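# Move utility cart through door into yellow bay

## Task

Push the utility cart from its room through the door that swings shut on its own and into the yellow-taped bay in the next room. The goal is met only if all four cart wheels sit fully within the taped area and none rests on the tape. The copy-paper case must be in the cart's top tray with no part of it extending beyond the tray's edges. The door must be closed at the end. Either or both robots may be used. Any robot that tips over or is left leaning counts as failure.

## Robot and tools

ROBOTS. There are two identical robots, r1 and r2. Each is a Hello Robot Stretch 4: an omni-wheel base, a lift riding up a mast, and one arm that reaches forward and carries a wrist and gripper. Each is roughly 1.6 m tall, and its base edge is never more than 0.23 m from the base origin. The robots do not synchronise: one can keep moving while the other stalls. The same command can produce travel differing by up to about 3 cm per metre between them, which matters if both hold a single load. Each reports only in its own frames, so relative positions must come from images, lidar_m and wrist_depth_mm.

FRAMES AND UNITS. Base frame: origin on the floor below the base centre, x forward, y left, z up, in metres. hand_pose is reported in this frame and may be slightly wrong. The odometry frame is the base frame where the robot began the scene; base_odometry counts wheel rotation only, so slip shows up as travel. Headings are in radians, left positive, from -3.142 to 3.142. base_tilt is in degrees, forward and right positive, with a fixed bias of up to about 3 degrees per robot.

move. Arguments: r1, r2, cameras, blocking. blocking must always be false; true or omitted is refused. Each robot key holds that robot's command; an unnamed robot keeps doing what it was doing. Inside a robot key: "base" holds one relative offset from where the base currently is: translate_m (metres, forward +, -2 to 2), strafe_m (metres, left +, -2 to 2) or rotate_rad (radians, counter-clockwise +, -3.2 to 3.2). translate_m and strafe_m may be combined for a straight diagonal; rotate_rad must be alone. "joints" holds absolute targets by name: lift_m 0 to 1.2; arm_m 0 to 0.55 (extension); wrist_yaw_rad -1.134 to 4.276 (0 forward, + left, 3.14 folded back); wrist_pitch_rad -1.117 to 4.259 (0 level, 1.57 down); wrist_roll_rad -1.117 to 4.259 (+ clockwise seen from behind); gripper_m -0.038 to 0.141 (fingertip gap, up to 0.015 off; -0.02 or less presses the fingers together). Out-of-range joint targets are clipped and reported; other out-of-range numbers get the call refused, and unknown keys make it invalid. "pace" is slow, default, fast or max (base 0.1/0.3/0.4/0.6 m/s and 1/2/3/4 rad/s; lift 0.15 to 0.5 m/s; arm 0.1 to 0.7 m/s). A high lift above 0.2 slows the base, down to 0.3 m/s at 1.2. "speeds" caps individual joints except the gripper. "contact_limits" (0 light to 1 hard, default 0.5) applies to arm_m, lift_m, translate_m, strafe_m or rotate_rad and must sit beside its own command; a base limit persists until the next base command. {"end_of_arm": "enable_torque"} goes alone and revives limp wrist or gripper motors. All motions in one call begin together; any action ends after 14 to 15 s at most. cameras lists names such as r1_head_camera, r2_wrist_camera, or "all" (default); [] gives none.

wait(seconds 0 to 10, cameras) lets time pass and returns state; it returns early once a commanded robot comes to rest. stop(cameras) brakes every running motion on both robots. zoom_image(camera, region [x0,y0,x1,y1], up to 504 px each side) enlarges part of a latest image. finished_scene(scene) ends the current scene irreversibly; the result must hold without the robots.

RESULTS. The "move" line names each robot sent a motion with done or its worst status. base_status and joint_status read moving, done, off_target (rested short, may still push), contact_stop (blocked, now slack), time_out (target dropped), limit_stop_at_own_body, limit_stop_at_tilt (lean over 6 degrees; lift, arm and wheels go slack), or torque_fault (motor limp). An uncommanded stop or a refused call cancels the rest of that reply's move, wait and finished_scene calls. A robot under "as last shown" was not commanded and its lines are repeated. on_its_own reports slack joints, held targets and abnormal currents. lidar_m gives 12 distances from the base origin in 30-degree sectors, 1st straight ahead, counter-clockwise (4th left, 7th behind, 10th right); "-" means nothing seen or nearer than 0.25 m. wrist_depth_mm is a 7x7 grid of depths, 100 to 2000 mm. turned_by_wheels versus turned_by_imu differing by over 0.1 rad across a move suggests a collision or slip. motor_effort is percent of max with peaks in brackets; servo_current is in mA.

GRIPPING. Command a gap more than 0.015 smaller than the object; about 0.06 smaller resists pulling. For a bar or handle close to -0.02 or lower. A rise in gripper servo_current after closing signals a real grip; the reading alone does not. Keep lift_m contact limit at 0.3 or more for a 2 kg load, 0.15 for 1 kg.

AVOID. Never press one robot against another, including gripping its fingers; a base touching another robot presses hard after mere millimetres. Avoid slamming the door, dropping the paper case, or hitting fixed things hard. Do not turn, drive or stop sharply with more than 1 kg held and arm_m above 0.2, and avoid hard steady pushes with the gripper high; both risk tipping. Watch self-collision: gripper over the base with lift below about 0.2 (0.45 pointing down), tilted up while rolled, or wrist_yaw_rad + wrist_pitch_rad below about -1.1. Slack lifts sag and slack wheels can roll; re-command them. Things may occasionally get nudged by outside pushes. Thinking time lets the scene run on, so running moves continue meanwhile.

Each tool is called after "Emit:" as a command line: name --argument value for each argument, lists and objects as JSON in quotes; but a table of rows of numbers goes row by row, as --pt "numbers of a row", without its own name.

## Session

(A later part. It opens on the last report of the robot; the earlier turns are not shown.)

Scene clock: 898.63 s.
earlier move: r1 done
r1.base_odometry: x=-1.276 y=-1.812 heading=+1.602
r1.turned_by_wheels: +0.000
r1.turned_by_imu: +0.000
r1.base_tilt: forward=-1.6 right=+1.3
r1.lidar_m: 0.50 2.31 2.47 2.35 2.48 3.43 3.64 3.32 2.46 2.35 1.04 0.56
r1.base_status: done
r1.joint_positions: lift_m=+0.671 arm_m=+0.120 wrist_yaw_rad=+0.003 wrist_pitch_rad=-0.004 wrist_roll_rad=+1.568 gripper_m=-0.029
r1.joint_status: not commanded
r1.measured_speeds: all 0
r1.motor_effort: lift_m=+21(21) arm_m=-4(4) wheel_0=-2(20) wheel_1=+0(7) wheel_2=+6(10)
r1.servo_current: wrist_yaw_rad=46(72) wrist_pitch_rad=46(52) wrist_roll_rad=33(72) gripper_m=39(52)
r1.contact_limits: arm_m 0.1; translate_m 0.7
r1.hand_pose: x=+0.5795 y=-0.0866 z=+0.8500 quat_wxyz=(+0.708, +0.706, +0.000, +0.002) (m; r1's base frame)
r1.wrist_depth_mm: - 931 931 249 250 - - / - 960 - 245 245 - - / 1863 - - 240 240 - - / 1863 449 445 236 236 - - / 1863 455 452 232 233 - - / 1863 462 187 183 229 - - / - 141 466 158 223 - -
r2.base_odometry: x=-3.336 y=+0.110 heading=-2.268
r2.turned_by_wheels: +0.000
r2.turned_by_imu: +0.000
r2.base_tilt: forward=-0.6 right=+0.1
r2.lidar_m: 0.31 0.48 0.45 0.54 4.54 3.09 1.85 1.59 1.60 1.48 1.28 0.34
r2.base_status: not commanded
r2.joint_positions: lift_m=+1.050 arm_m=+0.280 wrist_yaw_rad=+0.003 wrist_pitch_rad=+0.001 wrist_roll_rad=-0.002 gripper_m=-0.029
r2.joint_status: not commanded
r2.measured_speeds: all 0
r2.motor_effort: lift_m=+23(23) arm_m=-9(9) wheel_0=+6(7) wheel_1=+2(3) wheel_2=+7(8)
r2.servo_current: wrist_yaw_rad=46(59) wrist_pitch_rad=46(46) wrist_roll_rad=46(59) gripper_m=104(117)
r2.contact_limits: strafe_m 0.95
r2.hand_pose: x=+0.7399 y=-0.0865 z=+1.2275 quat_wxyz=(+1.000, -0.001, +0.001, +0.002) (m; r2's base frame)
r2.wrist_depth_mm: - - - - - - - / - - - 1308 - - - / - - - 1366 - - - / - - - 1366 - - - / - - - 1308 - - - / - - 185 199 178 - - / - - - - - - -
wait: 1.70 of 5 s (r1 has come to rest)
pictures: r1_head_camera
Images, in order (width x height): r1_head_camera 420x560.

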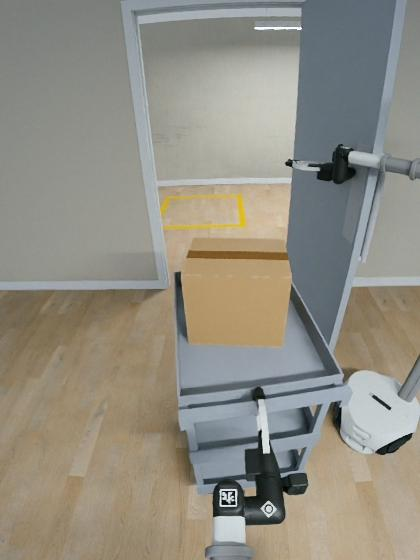

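Emit:
move --r1 '{"base":{"translate_m":0.4,"strafe_m":0.01},"contact_limits":{"translate_m":0.7}}' --blocking false --cameras '[]'

Emit:
wait --seconds 5 --cameras '["r1_head_camera"]'

Scene clock: 904.63 s.
move: r1 moving
r1.base_odometry: x=-1.278 y=-1.782 heading=+1.601
r1.turned_by_wheels: -0.001
r1.turned_by_imu: -0.001
r1.base_tilt: forward=-1.6 right=+1.3
r1.lidar_m: 0.45 2.28 2.46 2.36 2.49 3.41 3.67 3.34 2.44 2.36 1.00 0.54
r1.base_status: translate_m moving; strafe_m moving
r1.joint_positions: lift_m=+0.671 arm_m=+0.120 wrist_yaw_rad=-0.005 wrist_pitch_rad=-0.004 wrist_roll_rad=+1.568 gripper_m=-0.029
r1.joint_status: not commanded
r1.measured_speeds: translate_m=+0.121 strafe_m=+0.001 rotate_rad=-0.003 lift_m=+0.000 arm_m=+0.000 wrist_yaw_rad=-0.049 wrist_pitch_rad=+0.000 wrist_roll_rad=+0.000
r1.motor_effort: lift_m=+21(21) arm_m=+4(4) wheel_0=+6(10) wheel_1=+6(8) wheel_2=-16(16)
r1.servo_current: wrist_yaw_rad=46(72) wrist_pitch_rad=33(52) wrist_roll_rad=33(72) gripper_m=52(59)
r1.contact_limits: arm_m 0.1; translate_m 0.7
r1.hand_pose: x=+0.5788 y=-0.0889 z=+0.8500 quat_wxyz=(+0.708, +0.706, -0.003, -0.001) (m; r1's base frame)
r1.wrist_depth_mm: - 946 931 - 266 303 - / - 976 - 254 257 - - / - - - 248 249 - - / 1863 452 452 237 240 - - / 1863 449 445 176 234 - - / 1863 445 195 181 226 - - / - 142 449 166 216 - -
r2: as last shown
r2.turned_by_imu: +0.001
r2.base_tilt: forward=-0.7 right=+0.1
r2.lidar_m: 0.34 0.47 0.45 0.49 4.53 3.11 1.85 1.60 1.59 1.47 1.26 0.35
r2.motor_effort: lift_m=+23(23) arm_m=-9(9) wheel_0=+6(6) wheel_1=+2(2) wheel_2=+7(7)
r2.servo_current: wrist_yaw_rad=59(59) wrist_pitch_rad=39(46) wrist_roll_rad=46(59) gripper_m=104(117)
r2.contact_limits: strafe_m 0.95
r2.wrist_depth_mm: - - - - - - - / - - - 1336 - - - / - - - 1308 - - - / - - - 1336 - - - / - - - 1336 - - - / - - 185 199 178 - - / - - - - - - -
pictures: none
No camera images: "cameras" was empty.

Scene clock: 906.97 s.
earlier move: r1 done
r1.base_odometry: x=-1.298 y=-1.413 heading=+1.603
r1.turned_by_wheels: +0.001
r1.turned_by_imu: +0.003
r1.base_tilt: forward=-1.5 right=+1.3
r1.lidar_m: 0.44 0.59 2.44 2.33 2.48 3.42 4.10 3.30 2.46 2.36 0.72 0.57
r1.base_status: done
r1.joint_positions: lift_m=+0.671 arm_m=+0.120 wrist_yaw_rad=+0.003 wrist_pitch_rad=-0.004 wrist_roll_rad=+1.568 gripper_m=-0.029
r1.joint_status: not commanded
r1.measured_speeds: all 0
r1.motor_effort: lift_m=+21(21) arm_m=+4(4) wheel_0=+8(12) wheel_1=+3(10) wheel_2=+2(21)
r1.servo_current: wrist_yaw_rad=52(78) wrist_pitch_rad=46(52) wrist_roll_rad=46(72) gripper_m=52(59)
r1.contact_limits: arm_m 0.1; translate_m 0.7
r1.hand_pose: x=+0.5796 y=-0.0864 z=+0.8500 quat_wxyz=(+0.708, +0.706, +0.000, +0.002) (m; r1's base frame)
r1.wrist_depth_mm: - - - - 303 309 309 / - - - - 279 1808 1255 / - - - 260 263 1863 - / - - - 248 251 - - / - 452 449 182 238 - - / - 442 200 182 227 - - / - 148 430 162 212 - -
r2.base_odometry: x=-3.336 y=+0.110 heading=-2.268
r2.turned_by_wheels: +0.000
r2.turned_by_imu: +0.000
r2.base_tilt: forward=-0.7 right=+0.0
r2.lidar_m: 0.31 0.47 0.65 0.74 4.54 3.11 1.83 1.58 1.61 1.47 1.28 0.35
r2.base_status: not commanded
r2.joint_positions: lift_m=+1.050 arm_m=+0.280 wrist_yaw_rad=+0.003 wrist_pitch_rad=+0.001 wrist_roll_rad=-0.002 gripper_m=-0.029
r2.joint_status: not commanded
r2.measured_speeds: all 0
r2.motor_effort: lift_m=+23(23) arm_m=-9(9) wheel_0=+5(7) wheel_1=+2(3) wheel_2=+7(8)
r2.servo_current: wrist_yaw_rad=59(59) wrist_pitch_rad=33(46) wrist_roll_rad=46(65) gripper_m=104(124)
r2.contact_limits: strafe_m 0.95
r2.hand_pose: x=+0.7399 y=-0.0865 z=+1.2275 quat_wxyz=(+1.000, -0.001, +0.001, +0.002) (m; r2's base frame)
r2.wrist_depth_mm: - - - - - - - / - - - 1336 - - - / - - - 1366 - - - / - - - 1308 - - - / - - - 1308 - - - / - - 186 198 179 - - / 442 - - - - - -
wait: 2.33 of 5 s (r1 has come to rest)
pictures: r1_head_camera
Images, in order (width x height): r1_head_camera 420x560.

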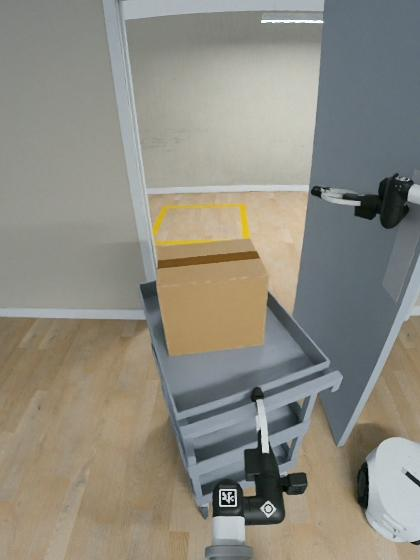

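Emit:
move --r1 '{"base":{"translate_m":-0.45,"strafe_m":-0.16},"contact_limits":{"translate_m":0.7}}' --blocking false --cameras '[]'

Emit:
wait --seconds 5 --cameras '["r1_head_camera"]'

Scene clock: 927.97 s.
move: r1 moving
r1.base_odometry: x=-1.286 y=-1.444 heading=+1.604
r1.turned_by_wheels: +0.001
r1.turned_by_imu: +0.000
r1.base_tilt: forward=-1.5 right=+1.3
r1.lidar_m: 0.46 0.59 2.45 2.36 2.49 3.45 4.04 3.30 2.46 2.36 0.74 0.59
r1.base_status: translate_m moving; strafe_m moving
r1.joint_positions: lift_m=+0.671 arm_m=+0.120 wrist_yaw_rad=+0.007 wrist_pitch_rad=-0.004 wrist_roll_rad=+1.568 gripper_m=-0.029
r1.joint_status: not commanded
r1.measured_speeds: translate_m=-0.121 strafe_m=-0.044 rotate_rad=+0.002 lift_m=+0.000 arm_m=+0.000 wrist_yaw_rad=+0.016 wrist_pitch_rad=+0.000 wrist_roll_rad=+0.000
r1.motor_effort: lift_m=+21(21) arm_m=-4(4) wheel_0=+2(6) wheel_1=-6(7) wheel_2=+16(18)
r1.servo_current: wrist_yaw_rad=46(72) wrist_pitch_rad=46(52) wrist_roll_rad=46(59) gripper_m=59(59)
r1.contact_limits: arm_m 0.1; translate_m 0.7
r1.hand_pose: x=+0.5800 y=-0.0853 z=+0.8500 quat_wxyz=(+0.708, +0.706, +0.001, +0.004) (m; r1's base frame)
r1.wrist_depth_mm: - 647 - - 300 301 303 / - - - - 277 1863 1281 / - - - 258 263 1863 - / - - - 248 250 854 - / - 449 452 182 238 - - / - 445 200 183 228 - - / - 150 433 165 214 - -
r2: as last shown
r2.turned_by_imu: +0.003
r2.base_tilt: forward=-0.7 right=+0.1
r2.lidar_m: 0.32 0.47 0.58 0.74 4.52 3.13 1.85 1.59 1.60 1.45 1.28 0.35
r2.motor_effort: lift_m=+23(23) arm_m=-9(9) wheel_0=+6(6) wheel_1=+2(3) wheel_2=+7(7)
r2.servo_current: wrist_yaw_rad=52(52) wrist_pitch_rad=52(52) wrist_roll_rad=52(59) gripper_m=111(117)
r2.contact_limits: strafe_m 0.95
r2.wrist_depth_mm: - - - - - - - / - - - 1336 - - - / - - - 1366 - - - / - - - 1336 - - - / - - - 1308 - - - / - - 185 199 179 - - / - - - - - - -
pictures: none
No camera images: "cameras" was empty.

Scene clock: 930.47 s.
earlier move: r1 done
r1.base_odometry: x=-1.124 y=-1.858 heading=+1.602
r1.turned_by_wheels: -0.002
r1.turned_by_imu: -0.003
r1.base_tilt: forward=-1.6 right=+1.3
r1.lidar_m: 0.44 0.78 2.62 2.52 2.63 3.64 3.60 3.13 2.28 2.19 2.31 0.58
r1.base_status: done
r1.joint_positions: lift_m=+0.671 arm_m=+0.120 wrist_yaw_rad=-0.003 wrist_pitch_rad=-0.004 wrist_roll_rad=+1.568 gripper_m=-0.029
r1.joint_status: not commanded
r1.measured_speeds: all 0
r1.motor_effort: lift_m=+20(21) arm_m=-3(4) wheel_0=-9(10) wheel_1=-2(10) wheel_2=-2(21)
r1.servo_current: wrist_yaw_rad=78(78) wrist_pitch_rad=46(52) wrist_roll_rad=39(65) gripper_m=52(59)
r1.contact_limits: arm_m 0.1; translate_m 0.7
r1.hand_pose: x=+0.5790 y=-0.0884 z=+0.8501 quat_wxyz=(+0.708, +0.706, -0.002, +0.000) (m; r1's base frame)
r1.wrist_depth_mm: 741 - - - 320 325 325 / - 831 - - 298 1661 1205 / - 976 1008 - 273 - - / 1921 - - 252 255 1921 - / 1921 455 452 235 240 - - / 1921 445 186 181 226 - - / - 149 424 160 210 - -
r2.base_odometry: x=-3.336 y=+0.110 heading=-2.268
r2.turned_by_wheels: +0.000
r2.turned_by_imu: +0.000
r2.base_tilt: forward=-0.6 right=+0.0
r2.lidar_m: 0.33 0.43 0.36 0.39 0.96 3.13 1.86 1.60 1.61 1.48 1.27 0.32
r2.base_status: not commanded
r2.joint_positions: lift_m=+1.050 arm_m=+0.280 wrist_yaw_rad=+0.003 wrist_pitch_rad=+0.001 wrist_roll_rad=-0.002 gripper_m=-0.029
r2.joint_status: not commanded
r2.measured_speeds: all 0
r2.motor_effort: lift_m=+23(23) arm_m=-9(9) wheel_0=+6(6) wheel_1=+2(3) wheel_2=+7(8)
r2.servo_current: wrist_yaw_rad=46(59) wrist_pitch_rad=39(52) wrist_roll_rad=46(59) gripper_m=117(124)
r2.contact_limits: strafe_m 0.95
r2.hand_pose: x=+0.7399 y=-0.0865 z=+1.2275 quat_wxyz=(+1.000, -0.001, +0.001, +0.002) (m; r2's base frame)
r2.wrist_depth_mm: - - - - - - - / - - - 1336 - - - / - - - 1336 - - - / - - - 1336 - - - / - - - 1336 - - - / - - 185 199 178 - - / - - - - - - -
wait: 2.50 of 5 s (r1 has come to rest)
pictures: r1_head_camera
Images, in order (width x height): r1_head_camera 420x560.

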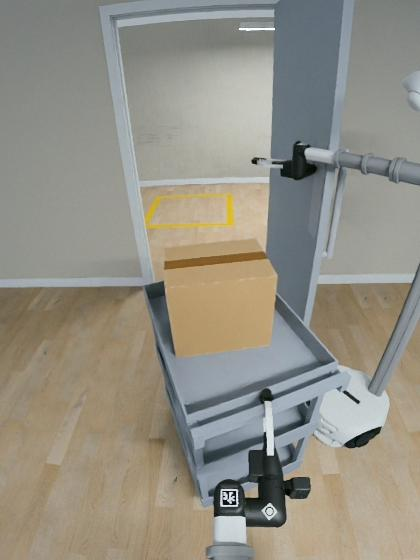

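Emit:
move --r1 '{"base":{"translate_m":0.3,"strafe_m":0.16},"contact_limits":{"translate_m":0.7}}' --blocking false --cameras '[]'

Emit:
wait --seconds 5 --cameras '["r1_head_camera"]'

Scene clock: 938.33 s.
move: r1 moving
r1.base_odometry: x=-1.142 y=-1.827 heading=+1.601
r1.turned_by_wheels: -0.001
r1.turned_by_imu: -0.001
r1.base_tilt: forward=-1.6 right=+1.3
r1.lidar_m: 0.43 0.80 2.58 2.49 2.63 3.63 3.63 3.16 2.31 2.22 2.29 0.57
r1.base_status: translate_m moving; strafe_m moving
r1.joint_positions: lift_m=+0.671 arm_m=+0.120 wrist_yaw_rad=-0.009 wrist_pitch_rad=-0.004 wrist_roll_rad=+1.568 gripper_m=-0.029
r1.joint_status: not commanded
r1.measured_speeds: translate_m=+0.124 strafe_m=+0.064 rotate_rad=+0.002 lift_m=+0.000 arm_m=+0.000 wrist_yaw_rad=+0.000 wrist_pitch_rad=+0.000 wrist_roll_rad=+0.000
r1.motor_effort: lift_m=+20(20) arm_m=+4(4) wheel_0=-1(6) wheel_1=+8(8) wheel_2=-16(19)
r1.servo_current: wrist_yaw_rad=59(72) wrist_pitch_rad=46(52) wrist_roll_rad=59(65) gripper_m=52(59)
r1.contact_limits: arm_m 0.1; translate_m 0.7
r1.hand_pose: x=+0.5785 y=-0.0899 z=+0.8501 quat_wxyz=(+0.708, +0.706, -0.004, -0.002) (m; r1's base frame)
r1.wrist_depth_mm: 723 - - - 319 327 325 / - 976 - - 297 1576 1182 / - 976 991 - 272 - - / 1863 - - 251 254 - - / 1863 452 449 181 238 - - / 1921 439 188 182 224 - - / 1921 149 418 158 206 - -
r2: as last shown
r2.turned_by_imu: +0.001
r2.base_tilt: forward=-0.7 right=+0.1
r2.lidar_m: 0.29 0.43 0.38 0.39 1.00 3.13 1.85 1.60 1.60 1.45 1.29 0.37
r2.servo_current: wrist_yaw_rad=52(52) wrist_pitch_rad=39(52) wrist_roll_rad=52(59) gripper_m=117(117)
r2.contact_limits: strafe_m 0.95
r2.wrist_depth_mm: - - - - - - - / - - - 1366 - - - / - - - 1366 - - - / - - - 1336 - - - / - - - 1308 - - - / - - 185 200 178 - - / - - - - - - -
pictures: none
No camera images: "cameras" was empty.

Scene clock: 940.33 s.
earlier move: r1 done
r1.base_odometry: x=-1.293 y=-1.563 heading=+1.602
r1.turned_by_wheels: +0.001
r1.turned_by_imu: +0.000
r1.base_tilt: forward=-1.6 right=+1.2
r1.lidar_m: 0.49 2.04 2.42 2.36 2.48 3.43 3.90 3.34 2.45 2.37 0.82 0.55
r1.base_status: done
r1.joint_positions: lift_m=+0.671 arm_m=+0.120 wrist_yaw_rad=+0.002 wrist_pitch_rad=-0.004 wrist_roll_rad=+1.568 gripper_m=-0.029
r1.joint_status: not commanded
r1.measured_speeds: all 0
r1.motor_effort: lift_m=+20(20) arm_m=+4(4) wheel_0=+5(10) wheel_1=+2(9) wheel_2=+0(21)
r1.servo_current: wrist_yaw_rad=52(91) wrist_pitch_rad=39(52) wrist_roll_rad=46(65) gripper_m=52(59)
r1.contact_limits: arm_m 0.1; translate_m 0.7
r1.hand_pose: x=+0.5794 y=-0.0869 z=+0.8501 quat_wxyz=(+0.708, +0.706, -0.001, +0.002) (m; r1's base frame)
r1.wrist_depth_mm: 634 750 - 248 249 - - / - 809 - 243 244 - - / - - - 239 239 831 - / - 445 442 235 235 - - / - 452 449 229 231 - - / 1708 455 190 181 227 - - / - 141 459 166 220 - -
r2.base_odometry: x=-3.336 y=+0.110 heading=-2.268
r2.turned_by_wheels: +0.000
r2.turned_by_imu: +0.000
r2.base_tilt: forward=-0.6 right=+0.0
r2.lidar_m: 0.32 0.45 0.45 0.80 4.52 3.10 1.83 1.58 1.60 1.47 1.28 0.34
r2.base_status: not commanded
r2.joint_positions: lift_m=+1.050 arm_m=+0.280 wrist_yaw_rad=+0.003 wrist_pitch_rad=+0.001 wrist_roll_rad=-0.002 gripper_m=-0.029
r2.joint_status: not commanded
r2.measured_speeds: all 0
r2.motor_effort: lift_m=+23(23) arm_m=-9(9) wheel_0=+5(6) wheel_1=+2(3) wheel_2=+7(8)
r2.servo_current: wrist_yaw_rad=46(59) wrist_pitch_rad=33(52) wrist_roll_rad=52(59) gripper_m=111(124)
r2.contact_limits: strafe_m 0.95
r2.hand_pose: x=+0.7399 y=-0.0865 z=+1.2275 quat_wxyz=(+1.000, -0.001, +0.001, +0.002) (m; r2's base frame)
r2.wrist_depth_mm: - - - - - - - / - - - 1366 - - - / - - - 1308 - - - / - - - 1336 - - - / - - - 1281 - - - / - - 185 200 178 - - / - - - - - - -
wait: 2.00 of 5 s (r1 has come to rest)
pictures: r1_head_camera
Images, in order (width x height): r1_head_camera 420x560.

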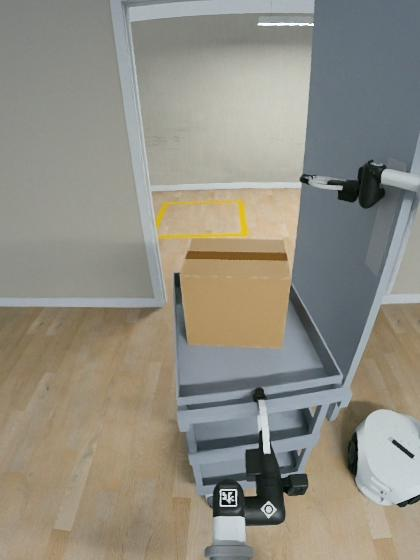

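Emit:
move --r1 '{"base":{"translate_m":0.3,"strafe_m":0.04},"contact_limits":{"translate_m":0.7}}' --blocking false --cameras '[]'

Emit:
wait --seconds 5 --cameras '["r1_head_camera"]'

Scene clock: 946.73 s.
move: r1 moving
r1.base_odometry: x=-1.298 y=-1.532 heading=+1.602
r1.turned_by_wheels: +0.000
r1.turned_by_imu: +0.000
r1.base_tilt: forward=-1.6 right=+1.3
r1.lidar_m: 0.45 2.04 2.44 2.33 2.46 3.40 3.98 3.34 2.45 2.37 0.81 0.56
r1.base_status: translate_m moving; strafe_m moving
r1.joint_positions: lift_m=+0.671 arm_m=+0.120 wrist_yaw_rad=-0.004 wrist_pitch_rad=-0.004 wrist_roll_rad=+1.568 gripper_m=-0.029
r1.joint_status: not commanded
r1.measured_speeds: translate_m=+0.122 strafe_m=+0.017 rotate_rad=+0.000 lift_m=+0.000 arm_m=+0.000 wrist_yaw_rad=-0.003 wrist_pitch_rad=+0.000 wrist_roll_rad=+0.000
r1.motor_effort: lift_m=+20(20) arm_m=+4(4) wheel_0=+6(12) wheel_1=+6(8) wheel_2=-16(17)
r1.servo_current: wrist_yaw_rad=46(78) wrist_pitch_rad=39(52) wrist_roll_rad=46(52) gripper_m=52(59)
r1.contact_limits: arm_m 0.1; translate_m 0.7
r1.hand_pose: x=+0.5789 y=-0.0887 z=+0.8501 quat_wxyz=(+0.708, +0.706, -0.003, +0.000) (m; r1's base frame)
r1.wrist_depth_mm: 621 691 - 259 264 - - / - 768 - 253 254 - - / 1618 - - 246 245 1983 - / 1618 449 445 236 237 - - / 1576 445 449 229 232 - - / 1618 445 189 181 224 - - / 1618 150 442 165 216 - -
r2: as last shown
r2.base_tilt: forward=-0.7 right=+0.0
r2.lidar_m: 0.31 0.45 0.44 0.83 4.51 3.10 1.84 1.60 1.59 1.49 1.27 0.36
r2.motor_effort: lift_m=+23(23) arm_m=-9(9) wheel_0=+6(6) wheel_1=+2(3) wheel_2=+7(8)
r2.servo_current: wrist_yaw_rad=46(52) wrist_pitch_rad=39(46) wrist_roll_rad=46(59) gripper_m=111(111)
r2.contact_limits: strafe_m 0.95
r2.wrist_depth_mm: - - - - - - - / - - - 1336 - - - / - - - 1336 - - - / - - - 1366 - - - / - - - 1308 - - - / - - 185 198 178 - - / - - - - - - -
pictures: none
No camera images: "cameras" was empty.

Scene clock: 948.70 s.
earlier move: r1 done
r1.base_odometry: x=-1.343 y=-1.264 heading=+1.603
r1.turned_by_wheels: +0.001
r1.turned_by_imu: +0.000
r1.base_tilt: forward=-1.6 right=+1.3
r1.lidar_m: 0.47 1.72 2.41 2.29 2.41 3.33 - 3.39 2.51 0.78 0.67 0.55
r1.base_status: done
r1.joint_positions: lift_m=+0.671 arm_m=+0.120 wrist_yaw_rad=-0.003 wrist_pitch_rad=-0.004 wrist_roll_rad=+1.568 gripper_m=-0.029
r1.joint_status: not commanded
r1.measured_speeds: all 0
r1.motor_effort: lift_m=+20(20) arm_m=+1(4) wheel_0=+3(12) wheel_1=+3(9) wheel_2=+0(17)
r1.servo_current: wrist_yaw_rad=59(78) wrist_pitch_rad=39(52) wrist_roll_rad=52(65) gripper_m=52(59)
r1.contact_limits: arm_m 0.1; translate_m 0.7
r1.hand_pose: x=+0.5791 y=-0.0882 z=+0.8501 quat_wxyz=(+0.708, +0.706, -0.002, +0.000) (m; r1's base frame)
r1.wrist_depth_mm: 539 - - 258 259 - - / 609 - - 251 253 - - / - - - 245 245 1863 - / - 449 445 237 239 - - / - 449 452 176 232 - - / - 455 204 181 226 - - / - 149 452 165 218 - -
r2.base_odometry: x=-3.336 y=+0.110 heading=-2.268
r2.turned_by_wheels: +0.000
r2.turned_by_imu: +0.000
r2.base_tilt: forward=-0.6 right=+0.0
r2.lidar_m: 0.31 0.50 0.64 0.72 4.55 3.10 1.83 1.57 1.58 1.45 1.27 0.33
r2.base_status: not commanded
r2.joint_positions: lift_m=+1.050 arm_m=+0.280 wrist_yaw_rad=+0.003 wrist_pitch_rad=+0.001 wrist_roll_rad=-0.002 gripper_m=-0.029
r2.joint_status: not commanded
r2.measured_speeds: all 0
r2.motor_effort: lift_m=+23(23) arm_m=-9(9) wheel_0=+6(6) wheel_1=+2(3) wheel_2=+7(8)
r2.servo_current: wrist_yaw_rad=46(59) wrist_pitch_rad=39(46) wrist_roll_rad=46(59) gripper_m=117(117)
r2.contact_limits: strafe_m 0.95
r2.hand_pose: x=+0.7399 y=-0.0865 z=+1.2275 quat_wxyz=(+1.000, -0.001, +0.001, +0.002) (m; r2's base frame)
r2.wrist_depth_mm: - - - - - - - / - - - 1336 - - - / - - - 1336 - - - / - - - 1336 - - - / - - - 1308 - - - / - - 185 199 179 - - / 439 415 394 - - - -
wait: 1.97 of 5 s (r1 has come to rest)
pictures: r1_head_camera
Images, in order (width x height): r1_head_camera 420x560.

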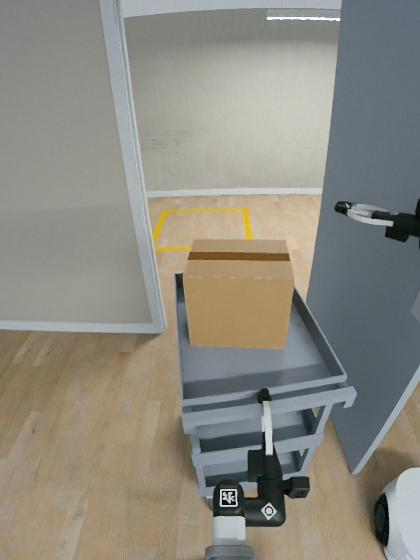

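Emit:
move --r1 '{"base":{"translate_m":0.4,"strafe_m":0.03},"contact_limits":{"translate_m":0.7}}' --blocking false --cameras '[]'

Emit:
wait --seconds 5 --cameras '["r1_head_camera"]'

Scene clock: 953.90 s.
move: r1 moving
r1.base_odometry: x=-1.346 y=-1.233 heading=+1.603
r1.turned_by_wheels: +0.000
r1.turned_by_imu: +0.000
r1.base_tilt: forward=-1.6 right=+1.3
r1.lidar_m: 0.47 1.70 2.40 2.31 2.42 3.33 - 3.41 2.52 0.72 0.68 0.52
r1.base_status: translate_m moving; strafe_m moving
r1.joint_positions: lift_m=+0.671 arm_m=+0.120 wrist_yaw_rad=-0.003 wrist_pitch_rad=-0.004 wrist_roll_rad=+1.568 gripper_m=-0.029
r1.joint_status: not commanded
r1.measured_speeds: translate_m=+0.121 strafe_m=+0.010 rotate_rad=+0.002 lift_m=+0.000 arm_m=+0.000 wrist_yaw_rad=+0.000 wrist_pitch_rad=+0.000 wrist_roll_rad=+0.000
r1.motor_effort: lift_m=+20(20) arm_m=+4(4) wheel_0=+6(10) wheel_1=+5(7) wheel_2=-10(16)
r1.servo_current: wrist_yaw_rad=39(52) wrist_pitch_rad=33(46) wrist_roll_rad=39(52) gripper_m=46(52)
r1.contact_limits: arm_m 0.1; translate_m 0.7
r1.hand_pose: x=+0.5791 y=-0.0882 z=+0.8501 quat_wxyz=(+0.708, +0.706, -0.002, +0.000) (m; r1's base frame)
r1.wrist_depth_mm: 549 - - 257 259 - - / 597 - - 251 252 1863 - / - - - 244 244 1863 - / - 445 445 236 239 - - / - 445 449 230 233 - - / - 452 206 181 226 - - / - 156 449 164 217 - -
r2: as last shown
r2.turned_by_imu: +0.001
r2.base_tilt: forward=-0.7 right=+0.0
r2.lidar_m: 0.31 0.51 0.65 0.76 4.53 3.11 1.83 1.60 1.60 1.49 1.28 0.35
r2.motor_effort: lift_m=+23(23) arm_m=-9(9) wheel_0=+6(6) wheel_1=+2(2) wheel_2=+7(8)
r2.servo_current: wrist_yaw_rad=39(59) wrist_pitch_rad=39(46) wrist_roll_rad=52(59) gripper_m=111(124)
r2.contact_limits: strafe_m 0.95
r2.wrist_depth_mm: - - - - - - - / - - - 1366 - - - / - - - 1336 - - - / - - - 1366 - - - / - - - 1308 - - - / - - 185 199 179 - - / 439 421 418 - - - -
pictures: none
No camera images: "cameras" was empty.

Scene clock: 956.23 s.
earlier move: r1 done
r1.base_odometry: x=-1.386 y=-0.865 heading=+1.603
r1.turned_by_wheels: +0.000
r1.turned_by_imu: +0.001
r1.base_tilt: forward=-1.6 right=+1.3
r1.lidar_m: 0.49 1.34 1.88 2.28 2.37 3.27 - 3.43 2.57 0.63 0.57 0.55
r1.base_status: done
r1.joint_positions: lift_m=+0.671 arm_m=+0.120 wrist_yaw_rad=+0.000 wrist_pitch_rad=-0.004 wrist_roll_rad=+1.568 gripper_m=-0.029
r1.joint_status: not commanded
r1.measured_speeds: all 0
r1.motor_effort: lift_m=+20(20) arm_m=-3(4) wheel_0=+5(11) wheel_1=+1(10) wheel_2=+2(16)
r1.servo_current: wrist_yaw_rad=39(65) wrist_pitch_rad=39(59) wrist_roll_rad=46(72) gripper_m=52(59)
r1.contact_limits: arm_m 0.1; translate_m 0.7
r1.hand_pose: x=+0.5793 y=-0.0875 z=+0.8501 quat_wxyz=(+0.708, +0.706, -0.001, +0.001) (m; r1's base frame)
r1.wrist_depth_mm: - - - 253 253 1756 1281 / - - - 246 247 1808 1281 / - - - 241 242 1708 - / - 445 445 236 236 - - / - 449 449 174 232 - - / - 455 204 183 227 - - / - 156 452 166 220 - -
r2.base_odometry: x=-3.336 y=+0.110 heading=-2.268
r2.turned_by_wheels: +0.000
r2.turned_by_imu: +0.000
r2.base_tilt: forward=-0.6 right=+0.0
r2.lidar_m: 0.33 0.62 0.65 3.73 4.53 3.09 1.84 1.60 1.60 1.46 1.27 0.34
r2.base_status: not commanded
r2.joint_positions: lift_m=+1.050 arm_m=+0.280 wrist_yaw_rad=+0.003 wrist_pitch_rad=+0.001 wrist_roll_rad=-0.002 gripper_m=-0.029
r2.joint_status: not commanded
r2.measured_speeds: all 0
r2.motor_effort: lift_m=+23(23) arm_m=-9(9) wheel_0=+6(6) wheel_1=+2(3) wheel_2=+7(8)
r2.servo_current: wrist_yaw_rad=39(59) wrist_pitch_rad=39(46) wrist_roll_rad=46(59) gripper_m=111(124)
r2.contact_limits: strafe_m 0.95
r2.hand_pose: x=+0.7399 y=-0.0865 z=+1.2275 quat_wxyz=(+1.000, -0.001, +0.001, +0.002) (m; r2's base frame)
r2.wrist_depth_mm: - - - - - - - / - - - 1308 - - - / - - - 1366 - - - / - - - 1366 - - - / - - - 1281 - - - / - - 185 199 179 - - / - - - - - - -
wait: 2.33 of 5 s (r1 has come to rest)
pictures: r1_head_camera
Images, in order (width x height): r1_head_camera 420x560.

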